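# Slide the paper roll onto the wooden holder's post

## Task

Fit the paper roll over the wooden holder's upright post so that it sits down on the holder's base, then release it and move the gripper away from it.

## Robot and tools

Robot: two arms, left_arm and right_arm, each ending in a parallel gripper. All positions and orientations share one scene frame. Its origin is at table-top height, halfway between the two arms' nominal bases. +z points up, +x points out across the table, and left_arm is on the +y side. These arm names do not match the left and right of the images. The real bases sit a little off their nominal places. A BASES line, if one appears, gives their calibrated places. The reported hand pose can be off by a few centimetres, more when the arm is reaching far.

Gripper axes: the fingers point along the gripper's +z and close along its y. end_effector_position is the point between the finger pads, about 1 cm behind the tips. Orientation is a quaternion given w first (qw, qx, qy, qz).

Row format, used by both execute_actions and move: one flat list of 16 numbers covering both arms, even when only one arm moves. The first 8 are left_arm: x, y, z in metres, then qw, qx, qy, qz, then opening. The next 8 are right_arm in the same order. x, y, z and the quaternion are an absolute target pose in the scene frame, not an offset. Opening runs from -1 (closed) to +1 (fully open, 0.094 m). To hold an arm still, repeat its full last reported pose and the opening you want in every row. To keep a gripper's orientation, resend the same target quaternion rather than copying the drifted reading.

execute_actions takes "actions", a list holding at most one item, and an optional "cameras" list ("all", named cameras, or [] for none).
- An empty list is a look: it returns the state and pictures.
- {"rows": [...], "steps": n}: up to 15 rows and n ≤ 15 control steps of 1/30 s each; the default is 15. Each row lasts one step and the last row repeats. Every target must lie within 0.6 m of that arm's last reported position along each gripper axis, or the whole call is refused.
- {"steps": n} waits up to 300 steps, counted from the last result, so your reply time is included.
An action needs at least 5 steps. Its result is taken 5 steps before it ends, and those steps run afterwards.

move: "target" is one 16-number row or a list of up to 15 rows, with no distance limit. Each gripper travels a straight path and turns the shorter way. All arms finish together, taking at least 0.5 s and at most 10 s in total.
- "speed" is in m/s, from 0.002 to 0.5 (default 0.25); turning is capped at twice that in rad/s. Give one value, or one per target.
- "blend" is a corner radius in metres for a list of targets; the default 0 stops at each target.
- "blocking"=false returns about 0.5 s after the start while the motion continues.
Paths ignore obstacles and the other arm. Grippers lag their paths and can overshoot, especially on fast moves or with the arm nearly straight. Keep paths away from an arm's own base, because passing near it can flip the shoulder posture. Openings in the first target are sent at once. Openings in later targets are applied only after the arms come to rest there. The result adds a "move:" line.
- done: within 10 mm and 2 degrees of the target.
- off_target, moving, held, fault: other ways the move ended.
- limits=paced: the pose was clipped. limits=held: a check withheld steps.
Neither done nor off_target tells you whether anything was touched.

wait: "seconds" from 0 to 10. It sends no command, and a running move continues. stop: brakes the current move, and fast moves need room to stop. zoom_image: "camera" (cam_high, cam_left_wrist or cam_right_wrist) and "region" [x0,y0,x1,y1] in pixels, at most 504x504. Only cameras in the newest pictures can be zoomed. finished_scene: "scene" is the current scene's number.

Controller: on every step the commanded pose is clipped to within 100 mm and 20 degrees of the measured pose. Friction and gravity can leave the hand 1 cm or more off target without any contact. Very small commands may produce no motion at all. "Hand target" in a result is the pose the controller is currently driving toward.

Gripping: grip_measured is on the same scale as opening, and the last Joint positions value is the opening in metres. Empty, it reads up to about 1.6 mm too wide. On a firm grasp it reads about 3 mm narrower than the object, more for round items such as the roll. Force reaches its maximum about 0.05 below the reading at first contact (about 0.11 for round objects), roughly 50–64 N per pad. Close slowly on anything that could squash. To release, command an opening well above grip_measured.

Joint torques follow the joint order, include the arm's own weight, carry per-unit offsets and noise, and the first three wrap at ±28 N m. "within noise" on a joint-velocity line means that arm is at rest.

Cameras: cam_high is fixed, and cam_left_wrist and cam_right_wrist are on the hands. All are 672x504, and calibration is given in OpenCV form. Wrist images can lag while the arm moves.

Things to avoid:
- Dropping the roll, or letting go of it while it is still moving.
- Fast impacts or hard pressing, especially pushing far past the point of contact.
- Bringing the grippers or arms into contact with each other, which can fail the task.
- Letting anything fall from or be left off the table.
- Long holds with an arm stretched out or pushing, which heat the motors. MOTOR HOT appears at 75 °C and an over-temperature fault folds the arm at 90 °C.
Expect brief outside tugs on the roll. Move smoothly: time counts, including thinking.

Each tool is called after "Call:" as a command line: name --argument value for each argument, lists and objects as JSON in quotes; but a table of rows of numbers goes row by row, as --pt "numbers of a row", without its own name.

## Session

Call:
execute_actions --actions '[]' --cameras '["all"]'

Scene clock: 0.00 s of 4400.00 s.
left_arm: end_effector_position=(+0.3629, +0.4204, +0.1333) grip_measured=+1.000 end_effector_quat_wxyz=(+0.532, -0.221, +0.816, +0.055) | right_arm: end_effector_position=(+0.4447, -0.1811, +0.1836) grip_measured=+1.000 end_effector_quat_wxyz=(+0.228, -0.321, +0.854, +0.341)
Joint positions: left_arm=[0.482 1.157 0.419 0.293 0.121 -0.104 0.094] | right_arm=[0.031 2.183 2.08 -1.173 -0.805 -0.549 0.094]
Joint velocities: within noise
Joint torques (N m): no reading
Motor temperatures (°C): left_arm=[23 24 21 24 22 21 23] | right_arm=[23 23 23 22 22 23 24]
Heat: left arm: 24 °C; right arm: 24 °C.
Hand target: left_arm +0.3638, +0.4208, +0.1376; +0.536, -0.219, +0.813, +0.056 | right_arm +0.4442, -0.1793, +0.1925; +0.237, -0.325, +0.848, +0.345

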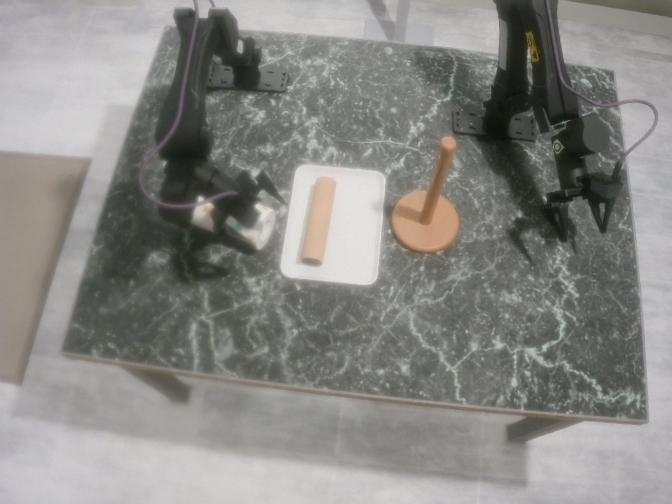

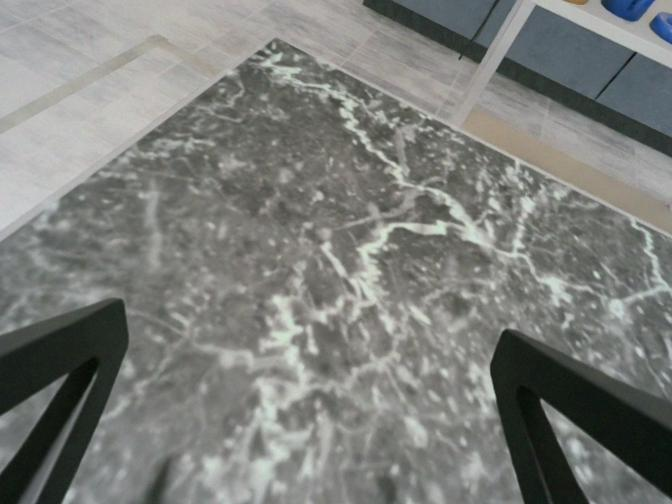

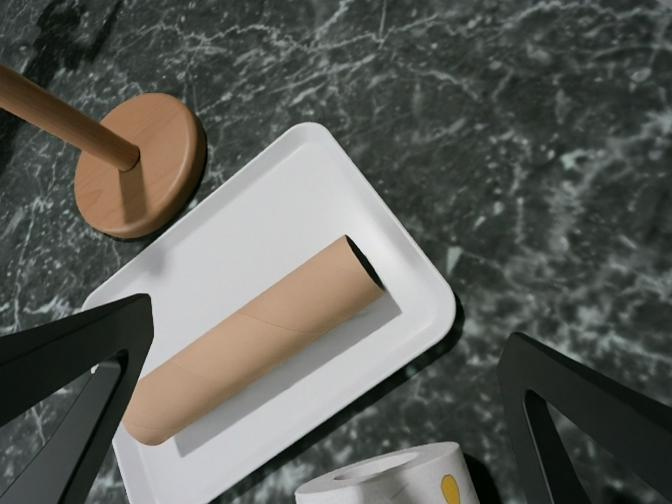

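Call:
zoom_image --camera "cam_high" --region '[150, 150, 300, 290]'

Call:
zoom_image --camera "cam_right_wrist" --region '[260, 400, 520, 504]'

Scaled by 3.360 from the camera's 672x504 image, which has a finer 960x720 frame.

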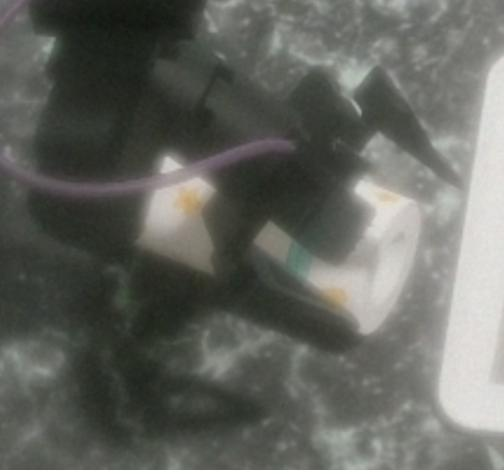

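Scaled by 1.938 from the camera's 672x504 image, which has a finer 960x720 frame.

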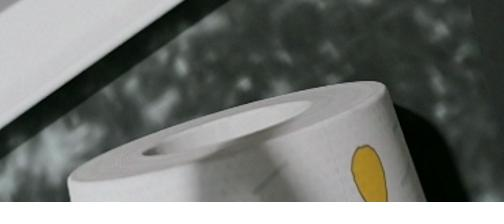

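Call:
move --target '[0.3638,0.4208,0.1376,0.536,-0.219,0.813,0.056,1,0.37,-0.28,0.22,0,-0.656,0.755,0,1]' --speed 0.35

Scene clock: 3.87 s of 4400.00 s.
left_arm: end_effector_position=(+0.3629, +0.4204, +0.1333) grip_measured=+1.000 end_effector_quat_wxyz=(+0.532, -0.221, +0.816, +0.055) | right_arm: end_effector_position=(+0.3797, -0.2806, +0.2077) grip_measured=+1.000 end_effector_quat_wxyz=(+0.069, -0.648, +0.757, -0.040)
Joint positions: left_arm=[0.482 1.157 0.419 0.293 0.121 -0.104 0.094] | right_arm=[0.105 2.036 2.196 -1.573 -0.009 -1.297 0.094]
Joint velocities: within noise
Joint torques (N m): left_arm=[-0.08 -4.22 7.79 2.07 0.04 -0.01] | right_arm=[0.55 -15.91 4.56 0.41 0.11 -0.01]
Motor temperatures (°C): left_arm=[23 24 22 25 22 21 23] | right_arm=[23 25 23 23 22 23 24]
Heat: left arm: 25 °C; right arm: 25 °C.
Hand target: left_arm +0.3638, +0.4208, +0.1376; +0.536, -0.219, +0.813, +0.056 | right_arm +0.3703, -0.2801, +0.2190; +0.072, -0.653, +0.753, -0.048
Off the commanded pose: left_arm 0.004 m, 1 deg | right_arm 0.016 m, 9 deg.
joint sent to its limit (right arm) — joint 4 (wrist pitch), lower limit.
Kept back: nothing.
move: off_target (right_arm)
camera_calibration:
cam_right_wrist: T_world_to_cam=[[0.990865, -0.0346234, 0.130339, -0.413866], [-0.0894753, -0.891904, 0.443285, -0.284601], [0.100901, -0.450898, -0.886854, 0.123297], [0, 0, 0, 1]] pos_world=[0.37218, -0.212572, 0.289448]

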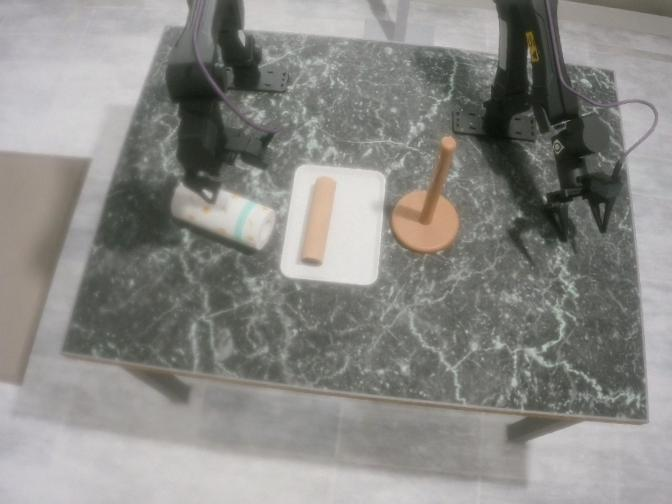

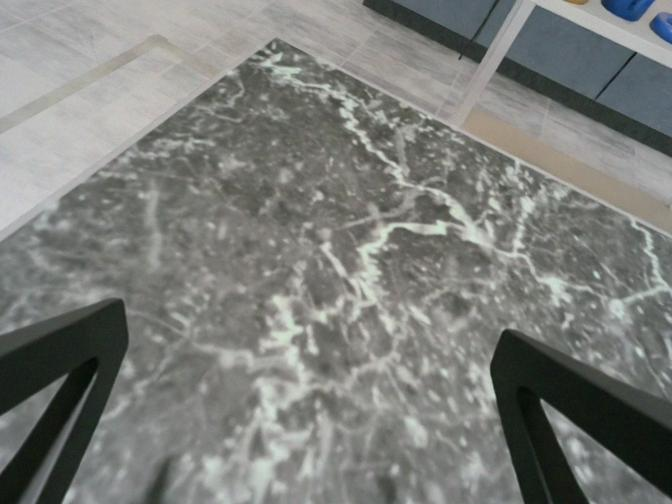

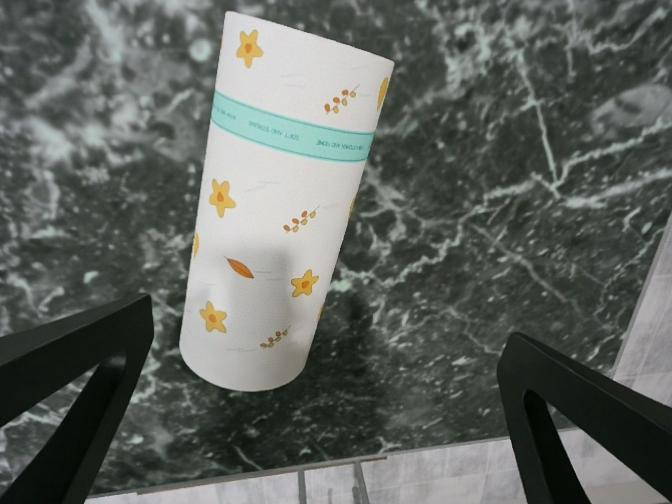

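Call:
move --target '[0.3638,0.4208,0.1376,0.536,-0.219,0.813,0.056,1,0.362,-0.296,0.145,0,-0.616,0.788,0,1]' --speed 0.3 --cameras '["cam_right_wrist"]'

Scene clock: 5.43 s of 4400.00 s.
left_arm: end_effector_position=(+0.3629, +0.4204, +0.1333) grip_measured=+1.000 end_effector_quat_wxyz=(+0.532, -0.221, +0.816, +0.055) | right_arm: end_effector_position=(+0.3620, -0.2938, +0.1555) grip_measured=+1.000 end_effector_quat_wxyz=(+0.011, -0.620, +0.784, -0.005)
Joint positions: left_arm=[0.482 1.157 0.419 0.293 0.121 -0.104 0.094] | right_arm=[0.079 2.032 1.986 -1.501 -0.004 -1.246 0.094]
Joint velocities: within noise
Joint torques (N m): left_arm=[-0.02 -4.18 7.77 2.06 0.03 -0.04] | right_arm=[-0.25 -10.39 4.85 0.34 0.05 0.07]
Motor temperatures (°C): left_arm=[23 24 22 26 22 21 23] | right_arm=[23 25 23 23 22 23 24]
Heat: left arm: 26 °C; right arm: 25 °C.
Hand target: left_arm +0.3638, +0.4208, +0.1376; +0.536, -0.219, +0.813, +0.056 | right_arm +0.3618, -0.2960, +0.1451; +0.000, -0.616, +0.788, +0.000
Off the commanded pose: left_arm 0.004 m, 1 deg | right_arm 0.011 m, 2 deg.
Kept back: nothing.
move: off_target (right_arm)
camera_calibration:
cam_right_wrist: T_world_to_cam=[[0.993949, -0.109823, -0.00231215, -0.392529], [-0.0959002, -0.877824, 0.469285, -0.272348], [-0.0535679, -0.466224, -0.883043, 0.123606], [0, 0, 0, 1]] pos_world=[0.370657, -0.224554, 0.236051]
Images, in order (width x height): cam_right_wrist 672x504.

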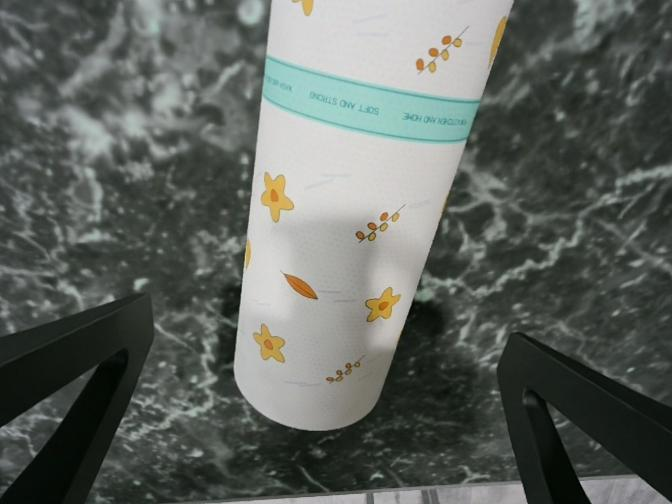

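Call:
move --target '[0.3638,0.4208,0.1376,0.536,-0.219,0.813,0.056,1,0.367,-0.300,0.093,0,-0.595,0.804,0,1]' --speed 0.25 --cameras '["cam_right_wrist"]'

Scene clock: 6.93 s of 4400.00 s.
left_arm: end_effector_position=(+0.3629, +0.4204, +0.1333) grip_measured=+1.000 end_effector_quat_wxyz=(+0.532, -0.221, +0.816, +0.055) | right_arm: end_effector_position=(+0.3686, -0.2963, +0.1062) grip_measured=+1.000 end_effector_quat_wxyz=(+0.014, -0.600, +0.800, -0.007)
Joint positions: left_arm=[0.482 1.157 0.419 0.293 0.121 -0.104 0.094] | right_arm=[0.071 2.032 1.789 -1.298 -0.004 -1.204 0.094]
Joint velocities: within noise
Joint torques (N m): left_arm=[-0.03 -4.14 7.79 2.06 0.05 0] | right_arm=[-0.54 -10.02 5 0.35 0.05 0.09]
Motor temperatures (°C): left_arm=[23 24 22 26 22 21 23] | right_arm=[23 25 23 23 22 23 24]
Heat: left arm: 26 °C; right arm: 25 °C.
Hand target: left_arm +0.3638, +0.4208, +0.1376; +0.536, -0.219, +0.813, +0.056 | right_arm +0.3667, -0.3000, +0.0933; +0.000, -0.595, +0.804, +0.000
Off the commanded pose: left_arm 0.004 m, 1 deg | right_arm 0.014 m, 2 deg.
Kept back: nothing.
move: off_target (right_arm)
camera_calibration:
cam_right_wrist: T_world_to_cam=[[0.987159, -0.159698, 0.00360481, -0.412428], [-0.142872, -0.872612, 0.46705, -0.231745], [-0.0714413, -0.461568, -0.884223, 0.0873181], [0, 0, 0, 1]] pos_world=[0.380261, -0.227784, 0.186932]
Images, in order (width x height): cam_right_wrist 672x504.

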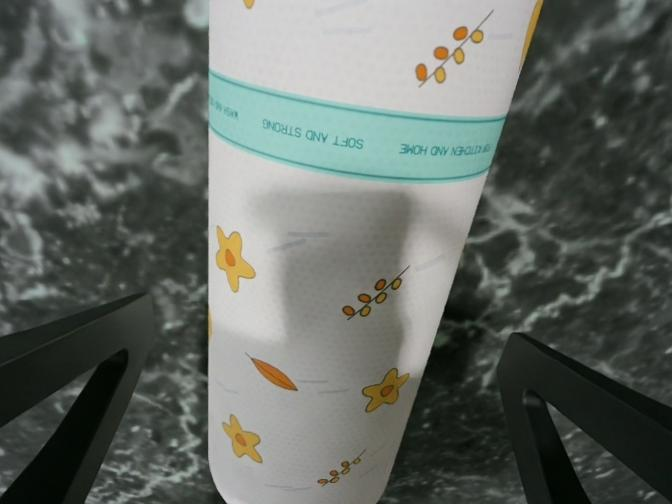

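Call:
zoom_image --camera "cam_right_wrist" --region '[90, 100, 590, 504]'

Call:
execute_actions --actions '[]' --cameras '["cam_high"]'

Call:
zoom_image --camera "cam_high" --region '[150, 150, 300, 270]'

Scaled by 1.008 from the camera's 672x504 image, which has a finer 960x720 frame.

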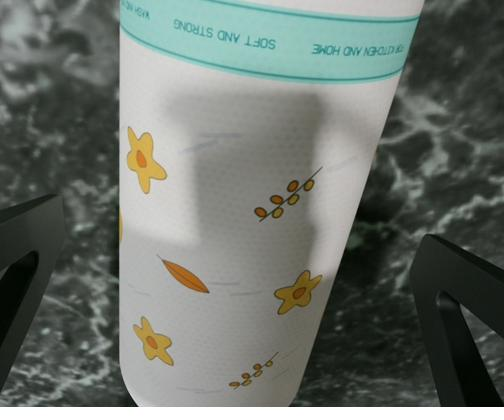

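Scene clock: 8.00 s of 4400.00 s.
left_arm: end_effector_position=(+0.3629, +0.4204, +0.1333) grip_measured=+1.000 end_effector_quat_wxyz=(+0.532, -0.221, +0.816, +0.055) | right_arm: end_effector_position=(+0.3690, -0.2963, +0.1062) grip_measured=+1.000 end_effector_quat_wxyz=(+0.015, -0.600, +0.800, -0.007)
Joint positions: left_arm=[0.482 1.157 0.419 0.293 0.121 -0.104 0.094] | right_arm=[0.071 2.032 1.789 -1.296 -0.004 -1.203 0.094]
Joint velocities: within noise
Joint torques (N m): left_arm=[0.03 -4.18 7.79 2.06 0.03 -0.03] | right_arm=[-0.51 -9.99 5.08 0.36 0.04 0.11]
Motor temperatures (°C): left_arm=[23 24 22 26 22 21 23] | right_arm=[23 25 23 23 22 23 24]
Heat: left arm: 26 °C; right arm: 25 °C.
Hand target: left_arm +0.3638, +0.4208, +0.1376; +0.536, -0.219, +0.813, +0.056 | right_arm +0.3668, -0.3000, +0.0933; +0.000, -0.595, +0.804, +0.000
Off the commanded pose: left_arm 0.004 m, 1 deg | right_arm 0.014 m, 2 deg.
Steps of this call (1-32: nothing new was sent). Readings (end_effector_position of left_arm | right_arm):
1: (+0.3629, +0.4204, +0.1333) | (+0.3687, -0.2963, +0.1062)
2: (+0.3629, +0.4204, +0.1333) | (+0.3687, -0.2963, +0.1062)
4: (+0.3629, +0.4204, +0.1333) | (+0.3688, -0.2963, +0.1062)
8: (+0.3629, +0.4204, +0.1333) | (+0.3689, -0.2963, +0.1062)
32: the state above
Images, in order (width x height): cam_high 672x504.

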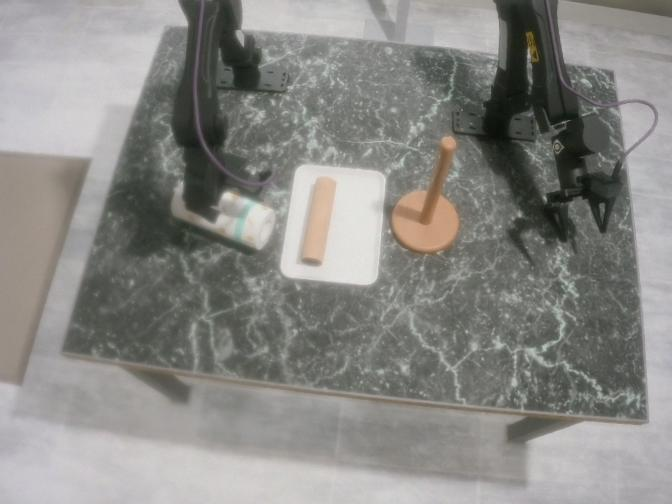

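Scaled by 3.360 from the camera's 672x504 image, which has a finer 960x720 frame.

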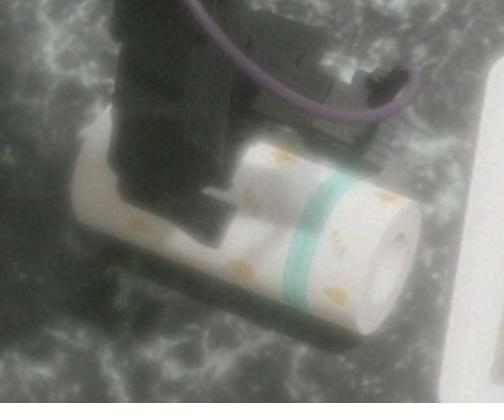

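Call:
move --target '[0.3638,0.4208,0.1376,0.536,-0.219,0.813,0.056,1,0.3695,-0.301,0.032,-0.008,-0.577,0.817,0.004,1]' --speed 0.15 --cameras '["cam_right_wrist"]'

Scene clock: 9.33 s of 4400.00 s.
left_arm: end_effector_position=(+0.3629, +0.4204, +0.1333) grip_measured=+1.000 end_effector_quat_wxyz=(+0.532, -0.221, +0.816, +0.055) | right_arm: end_effector_position=(+0.3719, -0.2962, +0.0439) grip_measured=+1.000 end_effector_quat_wxyz=(+0.004, -0.583, +0.812, -0.001)
Joint positions: left_arm=[0.482 1.157 0.419 0.293 0.121 -0.104 0.094] | right_arm=[0.071 2.096 1.637 -1.104 -0.003 -1.162 0.094]
Joint velocities: within noise
Joint torques (N m): left_arm=[-0.1 -4.19 7.86 2.06 0.03 -0.01] | right_arm=[-0.76 -10.51 5.26 0.33 0.05 0.08]
Motor temperatures (°C): left_arm=[23 24 22 26 22 21 23] | right_arm=[23 25 23 23 22 23 24]
Heat: left arm: 26 °C; right arm: 25 °C.
Hand target: left_arm +0.3638, +0.4208, +0.1376; +0.536, -0.219, +0.813, +0.056 | right_arm +0.3691, -0.3010, +0.0322; -0.008, -0.577, +0.817, +0.004
Off the commanded pose: left_arm 0.004 m, 1 deg | right_arm 0.013 m, 2 deg.
Kept back: nothing.
move: off_target (right_arm)
camera_calibration:
cam_right_wrist: T_world_to_cam=[[0.979417, -0.200988, -0.0186168, -0.423813], [-0.168569, -0.865183, 0.472274, -0.190533], [-0.111028, -0.459414, -0.881255, 0.0477802], [0, 0, 0, 1]] pos_world=[0.388277, -0.228076, 0.1242]
Images, in order (width x height): cam_right_wrist 672x504.

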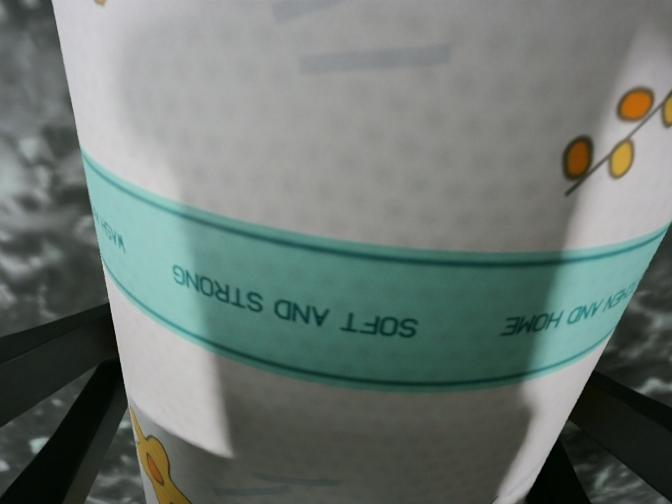

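Call:
move --pt "0.3638 0.4208 0.1376 0.536 -0.219 0.813 0.056 1 0.3695 -0.301 0.032 -0.008 -0.577 0.817 0.004 0.4" --pt "0.3638 0.4208 0.1376 0.536 -0.219 0.813 0.056 1 0.37 -0.296 0.20 0 -0.577 0.817 0 0.4" --pt "0.3638 0.4208 0.1376 0.536 -0.219 0.813 0.056 1 0.25 -0.03 0.44 0.627 -0.327 0.627 0.327 0.4" --speed '[0.2,0.25,0.4]' --blend '[0,0.08,0]'

Scene clock: 13.97 s of 4400.00 s.
left_arm: end_effector_position=(+0.3629, +0.4204, +0.1333) grip_measured=+1.000 end_effector_quat_wxyz=(+0.532, -0.221, +0.816, +0.055) | right_arm: end_effector_position=(+0.2540, -0.0278, +0.4339) grip_measured=+0.672 end_effector_quat_wxyz=(+0.617, -0.333, +0.635, +0.324)
Joint positions: left_arm=[0.482 1.157 0.419 0.293 0.121 -0.104 0.094] | right_arm=[0.7 1.213 1.277 -0.095 -0.254 -0.007 0.079]
Joint velocities: within noise
Joint torques (N m): left_arm=[0.02 -4.16 7.8 2.03 0.02 -0.01] | right_arm=[0.59 -6.45 6.05 2.21 0.15 0.09]
Motor temperatures (°C): left_arm=[23 24 22 27 22 21 23] | right_arm=[23 26 23 23 22 23 24]
Heat: left arm: 27 °C; right arm: 26 °C.
Hand target: left_arm +0.3638, +0.4208, +0.1376; +0.536, -0.219, +0.813, +0.056 | right_arm +0.2500, -0.0301, +0.4399; +0.627, -0.327, +0.627, +0.327
Off the commanded pose: left_arm 0.004 m, 1 deg | right_arm 0.008 m, 2 deg.
Kept back: nothing.
move: done
camera_calibration:
cam_right_wrist: T_world_to_cam=[[0.83326, -0.539588, 0.120509, -0.279803], [-0.187483, -0.480817, -0.856543, 0.429683], [0.520123, 0.691129, -0.501809, 0.208748], [0, 0, 0, 1]] pos_world=[0.205132, -0.0886514, 0.506512]

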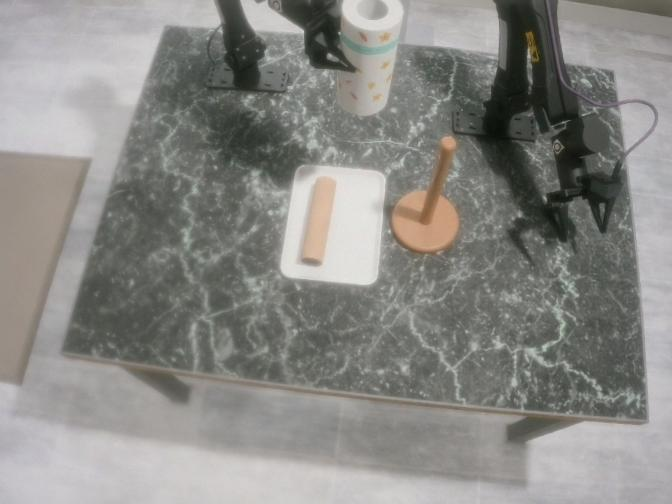

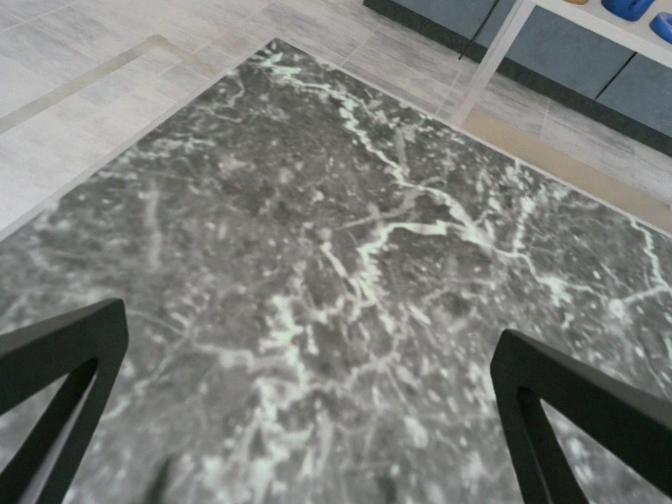

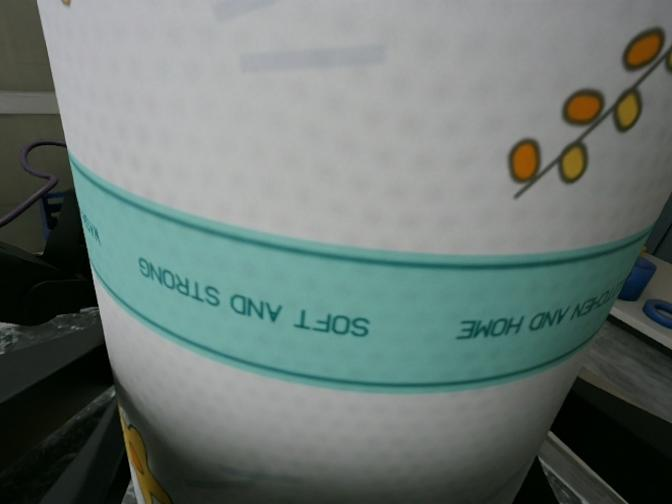

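Call:
move --pt "0.3638 0.4208 0.1376 0.536 -0.219 0.813 0.056 1 0.25 -0.03 0.505 0.627 -0.327 0.627 0.327 0.4" --pt "0.3638 0.4208 0.1376 0.536 -0.219 0.813 0.056 1 0.322 0.118 0.51 0.627 -0.327 0.627 0.327 0.4" --speed 0.3 --blend 0.03 --cameras '["cam_high","cam_right_wrist","cam_left_wrist"]'

Call:
zoom_image --camera "cam_high" --region '[350, 0, 550, 260]'

Scene clock: 16.13 s of 4400.00 s.
left_arm: end_effector_position=(+0.3629, +0.4204, +0.1333) grip_measured=+1.000 end_effector_quat_wxyz=(+0.532, -0.221, +0.816, +0.055) | right_arm: end_effector_position=(+0.3191, +0.1138, +0.5068) grip_measured=+0.672 end_effector_quat_wxyz=(+0.622, -0.332, +0.629, +0.327)
Joint positions: left_arm=[0.482 1.157 0.419 0.293 0.121 -0.104 0.094] | right_arm=[0.867 1.907 2.265 -0.37 -0.089 -0.004 0.079]
Joint velocities: within noise
Joint torques (N m): left_arm=[-0.08 -4.14 7.76 2.05 0.03 -0.01] | right_arm=[0.35 -9.07 10.13 2 0.14 0.07]
Motor temperatures (°C): left_arm=[23 24 22 27 22 21 23] | right_arm=[23 25 23 24 22 23 25]
Heat: left arm: 27 °C; right arm: 25 °C.
Hand target: left_arm +0.3638, +0.4208, +0.1376; +0.536, -0.219, +0.813, +0.056 | right_arm +0.3219, +0.1177, +0.5098; +0.627, -0.327, +0.627, +0.327
Off the commanded pose: left_arm 0.004 m, 1 deg | right_arm 0.006 m, 1 deg.
Kept back: nothing.
move: done
camera_calibration:
cam_right_wrist: T_world_to_cam=[[0.83271, -0.539599, 0.124205, -0.268104], [-0.175643, -0.470144, -0.864936, 0.571636], [0.525113, 0.698425, -0.48627, 0.103229], [0, 0, 0, 1]] pos_world=[0.269449, 0.0519848, 0.577926]

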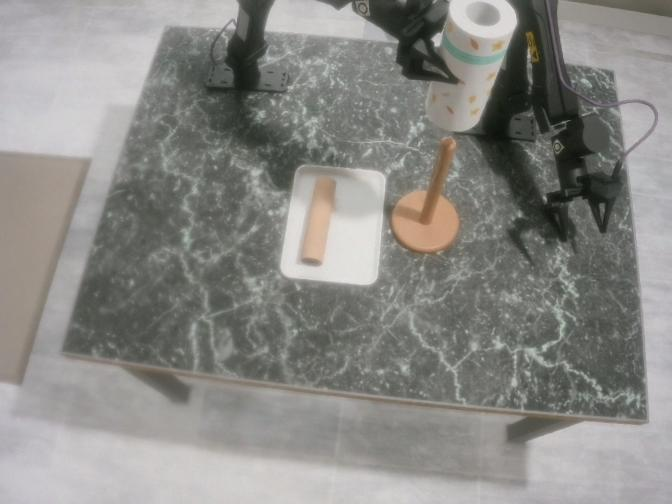

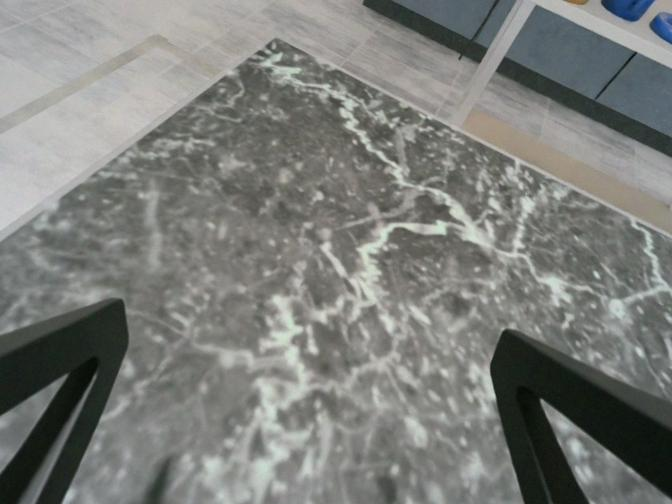

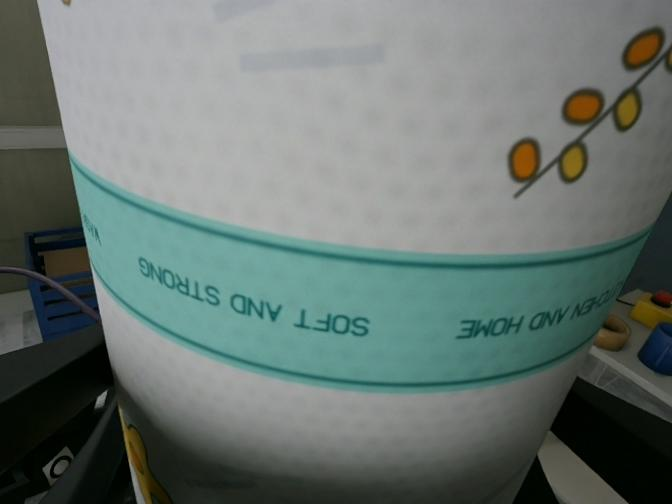

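Scaled by 1.938 from the camera's 672x504 image, which has a finer 960x720 frame.

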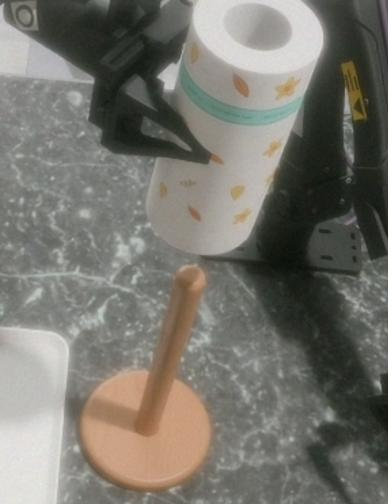

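Call:
move --target '[0.3638,0.4208,0.1376,0.536,-0.219,0.813,0.056,1,0.328,0.119,0.463,0.6307,-0.3199,0.6233,0.3341,0.4]' --speed 0.15 --cameras '["cam_high"]'

Call:
zoom_image --camera "cam_high" --region '[370, 10, 530, 250]'

Scene clock: 19.63 s of 4400.00 s.
left_arm: end_effector_position=(+0.3629, +0.4204, +0.1333) grip_measured=+1.000 end_effector_quat_wxyz=(+0.532, -0.221, +0.816, +0.055) | right_arm: end_effector_position=(+0.3343, +0.1321, +0.4315) grip_measured=+0.672 end_effector_quat_wxyz=(+0.608, -0.334, +0.643, +0.324)
Joint positions: left_arm=[0.482 1.157 0.419 0.293 0.121 -0.104 0.094] | right_arm=[0.867 1.872 1.927 -0.106 -0.088 0.007 0.079]
Joint velocities: within noise
Joint torques (N m): left_arm=[0.01 -4.16 7.8 2.04 0.03 -0.03] | right_arm=[-0.39 -16.09 7.73 2.22 0.02 0.1]
Motor temperatures (°C): left_arm=[23 24 23 27 22 21 23] | right_arm=[23 26 24 25 22 23 25]
Heat: left arm: 27 °C; right arm: 26 °C.
Hand target: left_arm +0.3638, +0.4208, +0.1376; +0.536, -0.219, +0.813, +0.056 | right_arm +0.3278, +0.1189, +0.4626; +0.631, -0.320, +0.623, +0.334
Off the commanded pose: left_arm 0.004 m, 1 deg | right_arm 0.035 m, 4 deg.
Kept back: nothing.
move: off_target (right_arm)
Images, in order (width x height): cam_high 672x504.

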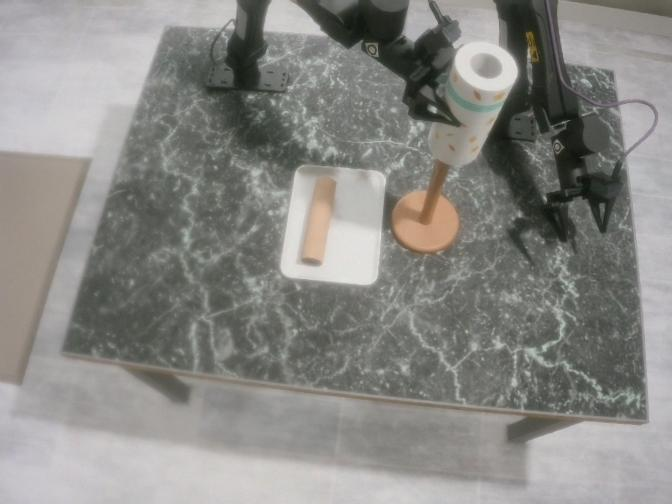

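Scaled by 2.100 from the camera's 672x504 image, which has a finer 960x720 frame.

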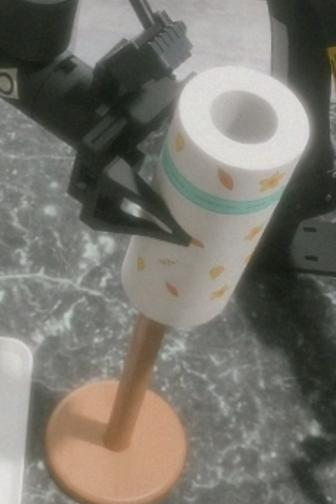

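Call:
move --target '[0.3638,0.4208,0.1376,0.536,-0.219,0.813,0.056,1,0.325,0.118,0.505,0.6307,-0.3199,0.6233,0.3341,0.4]' --speed 0.2 --cameras '["cam_high"]'

Call:
zoom_image --camera "cam_high" --region '[370, 0, 530, 240]'

Scene clock: 21.30 s of 4400.00 s.
left_arm: end_effector_position=(+0.3629, +0.4204, +0.1333) grip_measured=+1.000 end_effector_quat_wxyz=(+0.532, -0.221, +0.816, +0.055) | right_arm: end_effector_position=(+0.3213, +0.1164, +0.4996) grip_measured=+0.672 end_effector_quat_wxyz=(+0.625, -0.326, +0.627, +0.332)
Joint positions: left_arm=[0.482 1.157 0.419 0.293 0.121 -0.104 0.094] | right_arm=[0.867 1.89 2.191 -0.299 -0.088 0.008 0.079]
Joint velocities: within noise
Joint torques (N m): left_arm=[-0.06 -4.14 7.79 2.05 0.03 -0.01] | right_arm=[-0.13 -9.7 10.03 2 0.07 0.11]
Motor temperatures (°C): left_arm=[23 24 23 27 22 21 23] | right_arm=[23 26 24 25 22 23 25]
Heat: left arm: 27 °C; right arm: 26 °C.
Hand target: left_arm +0.3638, +0.4208, +0.1376; +0.536, -0.219, +0.813, +0.056 | right_arm +0.3248, +0.1177, +0.5049; +0.631, -0.320, +0.623, +0.334
Off the commanded pose: left_arm 0.004 m, 1 deg | right_arm 0.007 m, 1 deg.
Kept back: nothing.
move: done
Images, in order (width x height): cam_high 672x504.

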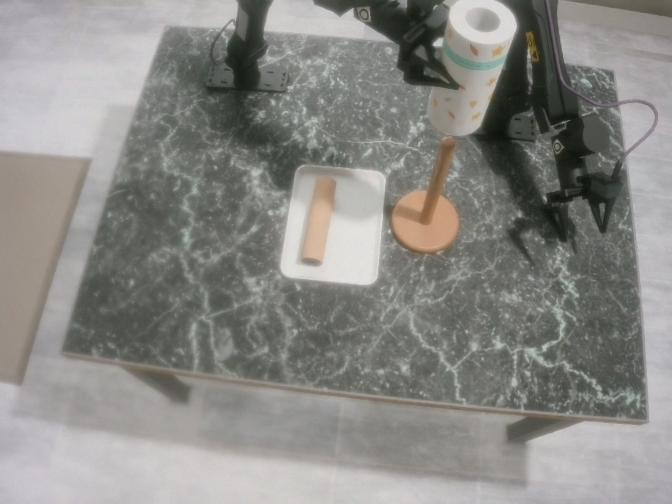

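Scaled by 2.100 from the camera's 672x504 image, which has a finer 960x720 frame.

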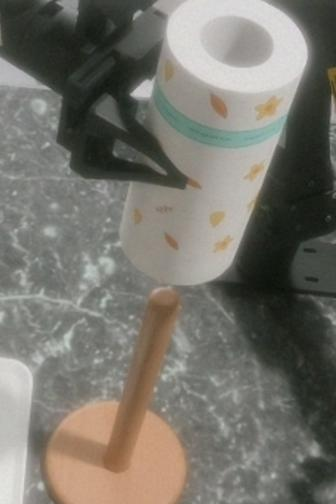

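Call:
move --target '[0.3638,0.4208,0.1376,0.536,-0.219,0.813,0.056,1,0.326,0.120,0.475,0.6307,-0.3199,0.6233,0.3341,0.4]' --speed 0.08 --cameras '["cam_high"]'

Call:
zoom_image --camera "cam_high" --region '[370, 0, 530, 240]'

Scene clock: 22.70 s of 4400.00 s.
left_arm: end_effector_position=(+0.3629, +0.4204, +0.1333) grip_measured=+1.000 end_effector_quat_wxyz=(+0.532, -0.221, +0.816, +0.055) | right_arm: end_effector_position=(+0.3335, +0.1311, +0.4486) grip_measured=+0.672 end_effector_quat_wxyz=(+0.610, -0.332, +0.641, +0.326)
Joint positions: left_arm=[0.482 1.157 0.419 0.293 0.121 -0.104 0.094] | right_arm=[0.867 1.89 2.015 -0.168 -0.088 0.008 0.079]
Joint velocities: within noise
Joint torques (N m): left_arm=[0.02 -4.16 7.75 2.03 0.04 0] | right_arm=[-0.02 -15.91 6.64 2.24 0.06 0.1]
Motor temperatures (°C): left_arm=[23 24 23 28 22 21 23] | right_arm=[23 26 24 25 22 23 25]
Heat: left arm: 28 °C; right arm: 26 °C.
Hand target: left_arm +0.3638, +0.4208, +0.1376; +0.536, -0.219, +0.813, +0.056 | right_arm +0.3260, +0.1199, +0.4749; +0.630, -0.320, +0.623, +0.334
Off the commanded pose: left_arm 0.004 m, 1 deg | right_arm 0.030 m, 4 deg.
Kept back: nothing.
move: off_target (right_arm)
Images, in order (width x height): cam_high 672x504.

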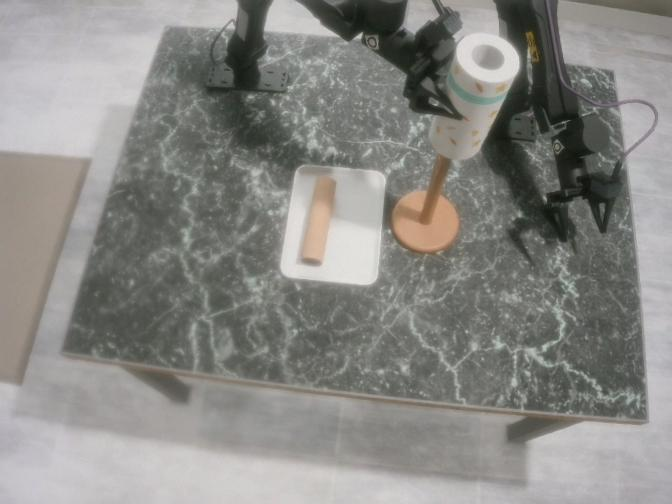

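Scaled by 2.100 from the camera's 672x504 image, which has a finer 960x720 frame.

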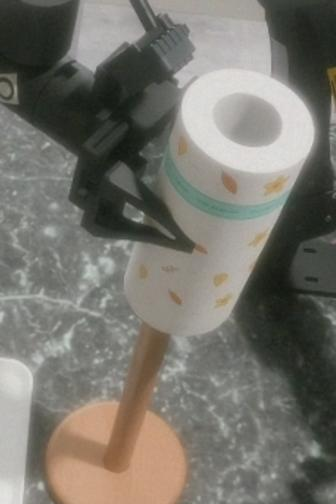

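Call:
move --pt "0.3638 0.4208 0.1376 0.536 -0.219 0.813 0.056 1 0.31 0.098 0.515 0.6461 -0.3161 0.6076 0.338 0.4" --pt "0.3638 0.4208 0.1376 0.536 -0.219 0.813 0.056 1 0.319 0.108 0.488 0.6461 -0.3161 0.6076 0.338 0.4" --speed '[0.2,0.1]' --cameras '["cam_high"]'

Call:
zoom_image --camera "cam_high" --region '[370, 0, 530, 240]'

Scene clock: 24.57 s of 4400.00 s.
left_arm: end_effector_position=(+0.3629, +0.4204, +0.1333) grip_measured=+1.000 end_effector_quat_wxyz=(+0.532, -0.221, +0.816, +0.055) | right_arm: end_effector_position=(+0.3226, +0.1179, +0.4701) grip_measured=+0.672 end_effector_quat_wxyz=(+0.629, -0.325, +0.622, +0.334)
Joint positions: left_arm=[0.482 1.157 0.419 0.293 0.121 -0.104 0.094] | right_arm=[0.867 1.824 1.958 -0.118 -0.088 0.008 0.079]
Joint velocities: within noise
Joint torques (N m): left_arm=[-0.01 -4.14 7.76 2.03 0.02 -0.01] | right_arm=[-0.39 -14.05 6.37 2.24 0.01 0]
Motor temperatures (°C): left_arm=[23 24 23 28 22 21 23] | right_arm=[23 26 24 26 22 23 25]
Heat: left arm: 28 °C; right arm: 26 °C.
Hand target: left_arm +0.3638, +0.4208, +0.1376; +0.536, -0.219, +0.813, +0.056 | right_arm +0.3190, +0.1080, +0.4877; +0.646, -0.316, +0.608, +0.338
Off the commanded pose: left_arm 0.004 m, 1 deg | right_arm 0.021 m, 3 deg.
Kept back: nothing.
move: off_target (right_arm)
Images, in order (width x height): cam_high 672x504.

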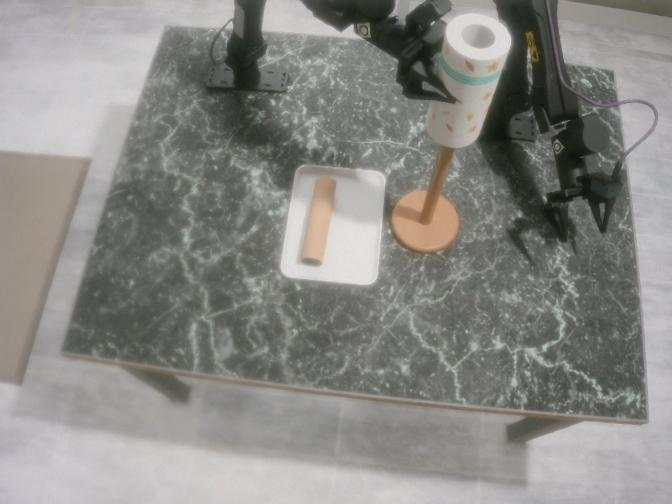

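Scaled by 2.100 from the camera's 672x504 image, which has a finer 960x720 frame.

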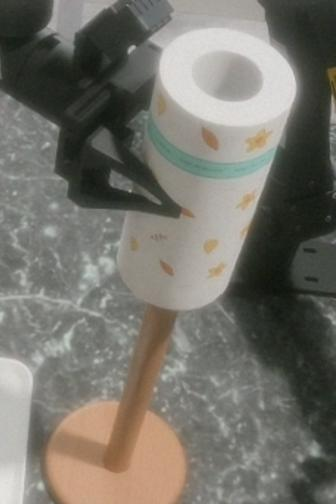

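Call:
move --target '[0.3638,0.4208,0.1376,0.536,-0.219,0.813,0.056,1,0.320,0.109,0.435,0.6488,-0.3105,0.6047,0.3433,0.4]' --speed 0.1 --cameras '["cam_high"]'

Call:
zoom_image --camera "cam_high" --region '[370, 20, 530, 260]'

Scene clock: 26.27 s of 4400.00 s.
left_arm: end_effector_position=(+0.3629, +0.4204, +0.1333) grip_measured=+1.000 end_effector_quat_wxyz=(+0.532, -0.221, +0.816, +0.055) | right_arm: end_effector_position=(+0.3266, +0.1227, +0.4063) grip_measured=+0.672 end_effector_quat_wxyz=(+0.627, -0.324, +0.624, +0.335)
Joint positions: left_arm=[0.482 1.157 0.419 0.293 0.121 -0.104 0.094] | right_arm=[0.867 1.786 1.654 0.144 -0.088 0.012 0.079]
Joint velocities: within noise
Joint torques (N m): left_arm=[0.01 -4.15 7.79 2.05 0.03 -0.02] | right_arm=[-0.39 -15.88 7.01 2.23 0.01 0.11]
Motor temperatures (°C): left_arm=[23 24 23 28 22 21 23] | right_arm=[23 27 24 26 22 23 25]
Heat: left arm: 28 °C; right arm: 27 °C.
Hand target: left_arm +0.3638, +0.4208, +0.1376; +0.536, -0.219, +0.813, +0.056 | right_arm +0.3201, +0.1093, +0.4347; +0.648, -0.311, +0.605, +0.343
Off the commanded pose: left_arm 0.004 m, 1 deg | right_arm 0.032 m, 4 deg.
Kept back: nothing.
move: off_target (right_arm)
Images, in order (width x height): cam_high 672x504.

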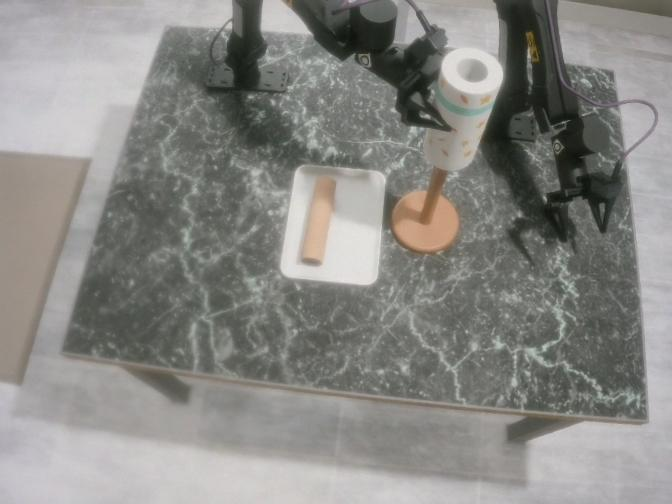

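Scaled by 2.100 from the camera's 672x504 image, which has a finer 960x720 frame.

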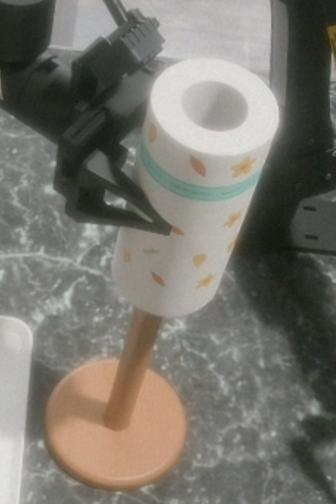

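Call:
move --target '[0.3638,0.4208,0.1376,0.536,-0.219,0.813,0.056,1,0.319,0.108,0.345,0.6488,-0.3105,0.6047,0.3433,0.4]' --speed 0.12 --cameras '["cam_high"]'

Call:
zoom_image --camera "cam_high" --region '[370, 20, 530, 260]'

Scene clock: 27.90 s of 4400.00 s.
left_arm: end_effector_position=(+0.3629, +0.4204, +0.1333) grip_measured=+1.000 end_effector_quat_wxyz=(+0.532, -0.221, +0.816, +0.055) | right_arm: end_effector_position=(+0.3210, +0.1160, +0.3278) grip_measured=+0.672 end_effector_quat_wxyz=(+0.634, -0.321, +0.618, +0.337)
Joint positions: left_arm=[0.482 1.157 0.419 0.293 0.121 -0.104 0.094] | right_arm=[0.867 1.773 1.304 0.499 -0.088 0.012 0.079]
Joint velocities: within noise
Joint torques (N m): left_arm=[-0.02 -4.23 7.83 2.05 0.03 -0.03] | right_arm=[-0.44 -13.78 6.74 2.21 0.03 0.11]
Motor temperatures (°C): left_arm=[23 24 23 28 22 21 23] | right_arm=[23 27 24 26 22 23 25]
Heat: left arm: 28 °C; right arm: 27 °C.
Hand target: left_arm +0.3638, +0.4208, +0.1376; +0.536, -0.219, +0.813, +0.056 | right_arm +0.3191, +0.1082, +0.3448; +0.648, -0.311, +0.605, +0.343
Off the commanded pose: left_arm 0.004 m, 1 deg | right_arm 0.019 m, 3 deg.
Kept back: nothing.
move: off_target (right_arm)
Images, in order (width x height): cam_high 672x504.

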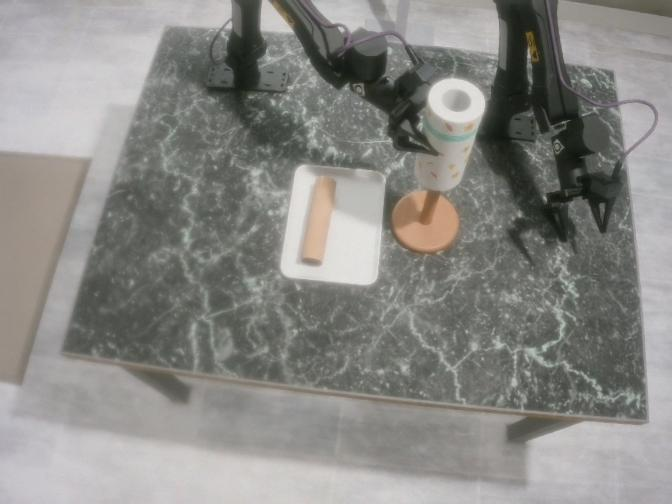

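Scaled by 2.100 from the camera's 672x504 image, which has a finer 960x720 frame.

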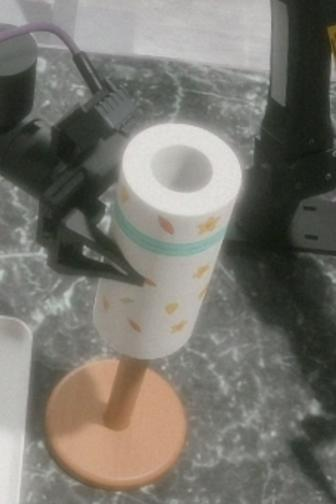

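Call:
move --target '[0.3638,0.4208,0.1376,0.536,-0.219,0.813,0.056,1,0.322,0.111,0.205,0.6488,-0.3105,0.6047,0.3433,0.4]' --speed 0.12 --cameras '["cam_high"]'

Call:
zoom_image --camera "cam_high" --region '[370, 60, 530, 300]'

Scene clock: 29.87 s of 4400.00 s.
left_arm: end_effector_position=(+0.3629, +0.4204, +0.1333) grip_measured=+1.000 end_effector_quat_wxyz=(+0.532, -0.221, +0.816, +0.055) | right_arm: end_effector_position=(+0.3195, +0.1141, +0.2107) grip_measured=+0.672 end_effector_quat_wxyz=(+0.644, -0.316, +0.606, +0.342)
Joint positions: left_arm=[0.482 1.157 0.419 0.293 0.121 -0.104 0.094] | right_arm=[0.867 1.985 1.029 1.021 -0.088 0.013 0.079]
Joint velocities: within noise
Joint torques (N m): left_arm=[0.01 -4.16 7.71 2.06 0.04 -0.01] | right_arm=[-0.53 -9.96 5.33 2.4 0.01 0.08]
Motor temperatures (°C): left_arm=[23 24 23 28 22 21 23] | right_arm=[23 27 24 27 22 23 25]
Heat: left arm: 28 °C; right arm: 27 °C.
Hand target: left_arm +0.3638, +0.4208, +0.1376; +0.536, -0.219, +0.813, +0.056 | right_arm +0.3220, +0.1109, +0.2050; +0.648, -0.311, +0.605, +0.343
Off the commanded pose: left_arm 0.004 m, 1 deg | right_arm 0.007 m, 1 deg.
Kept back: nothing.
move: done
Images, in order (width x height): cam_high 672x504.

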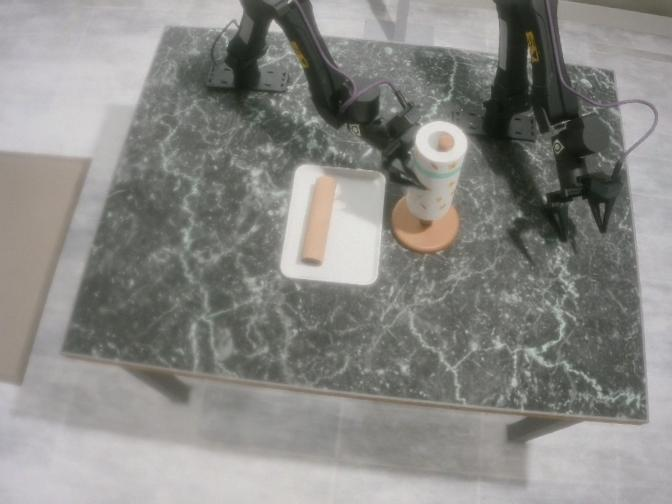

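Scaled by 2.100 from the camera's 672x504 image, which has a finer 960x720 frame.

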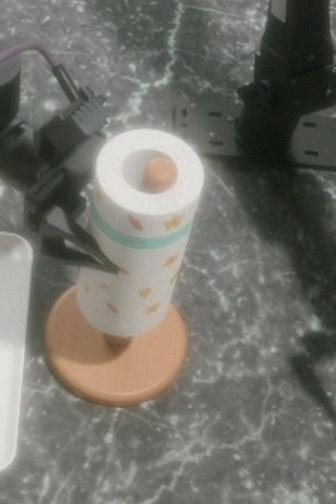

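Call:
move --pt "0.3638 0.4208 0.1376 0.536 -0.219 0.813 0.056 1 0.327 0.117 0.18 0.6488 -0.3105 0.6047 0.3433 0.4" --pt "0.3638 0.4208 0.1376 0.536 -0.219 0.813 0.056 1 0.327 0.117 0.147 0.6488 -0.3105 0.6047 0.3433 0.4" --speed '[0.12,0.06]' --blend 0.02 --cameras '["cam_high"]'

Call:
zoom_image --camera "cam_high" --region '[370, 60, 530, 300]'

Scene clock: 31.43 s of 4400.00 s.
left_arm: end_effector_position=(+0.3629, +0.4204, +0.1333) grip_measured=+1.000 end_effector_quat_wxyz=(+0.532, -0.221, +0.816, +0.055) | right_arm: end_effector_position=(+0.3250, +0.1208, +0.1587) grip_measured=+0.672 end_effector_quat_wxyz=(+0.651, -0.313, +0.600, +0.345)
Joint positions: left_arm=[0.482 1.157 0.419 0.293 0.121 -0.104 0.094] | right_arm=[0.867 2.174 1.029 1.23 -0.088 0.013 0.079]
Joint velocities: within noise
Joint torques (N m): left_arm=[0.03 -4.14 7.77 2.06 0.05 0] | right_arm=[-0.49 -10.5 4.68 2.21 0.02 0.09]
Motor temperatures (°C): left_arm=[23 24 23 28 22 21 23] | right_arm=[23 27 24 27 22 23 25]
Heat: left arm: 28 °C; right arm: 27 °C.
Hand target: left_arm +0.3638, +0.4208, +0.1376; +0.536, -0.219, +0.813, +0.056 | right_arm +0.3270, +0.1169, +0.1472; +0.648, -0.310, +0.605, +0.343
Off the commanded pose: left_arm 0.004 m, 1 deg | right_arm 0.012 m, 1 deg.
Kept back: nothing.
move: off_target (right_arm); blend cut to 0.0131 m at target 1
Images, in order (width x height): cam_high 672x504.

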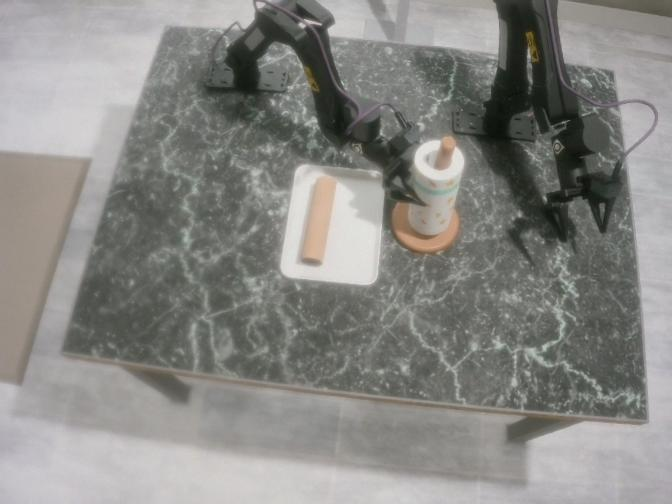

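Scaled by 2.100 from the camera's 672x504 image, which has a finer 960x720 frame.

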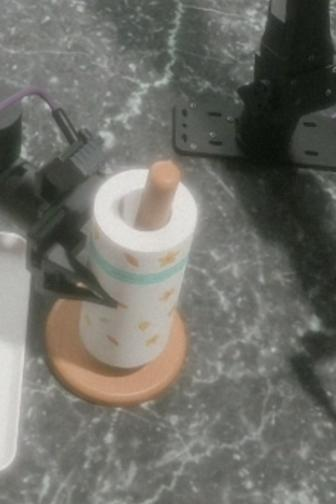

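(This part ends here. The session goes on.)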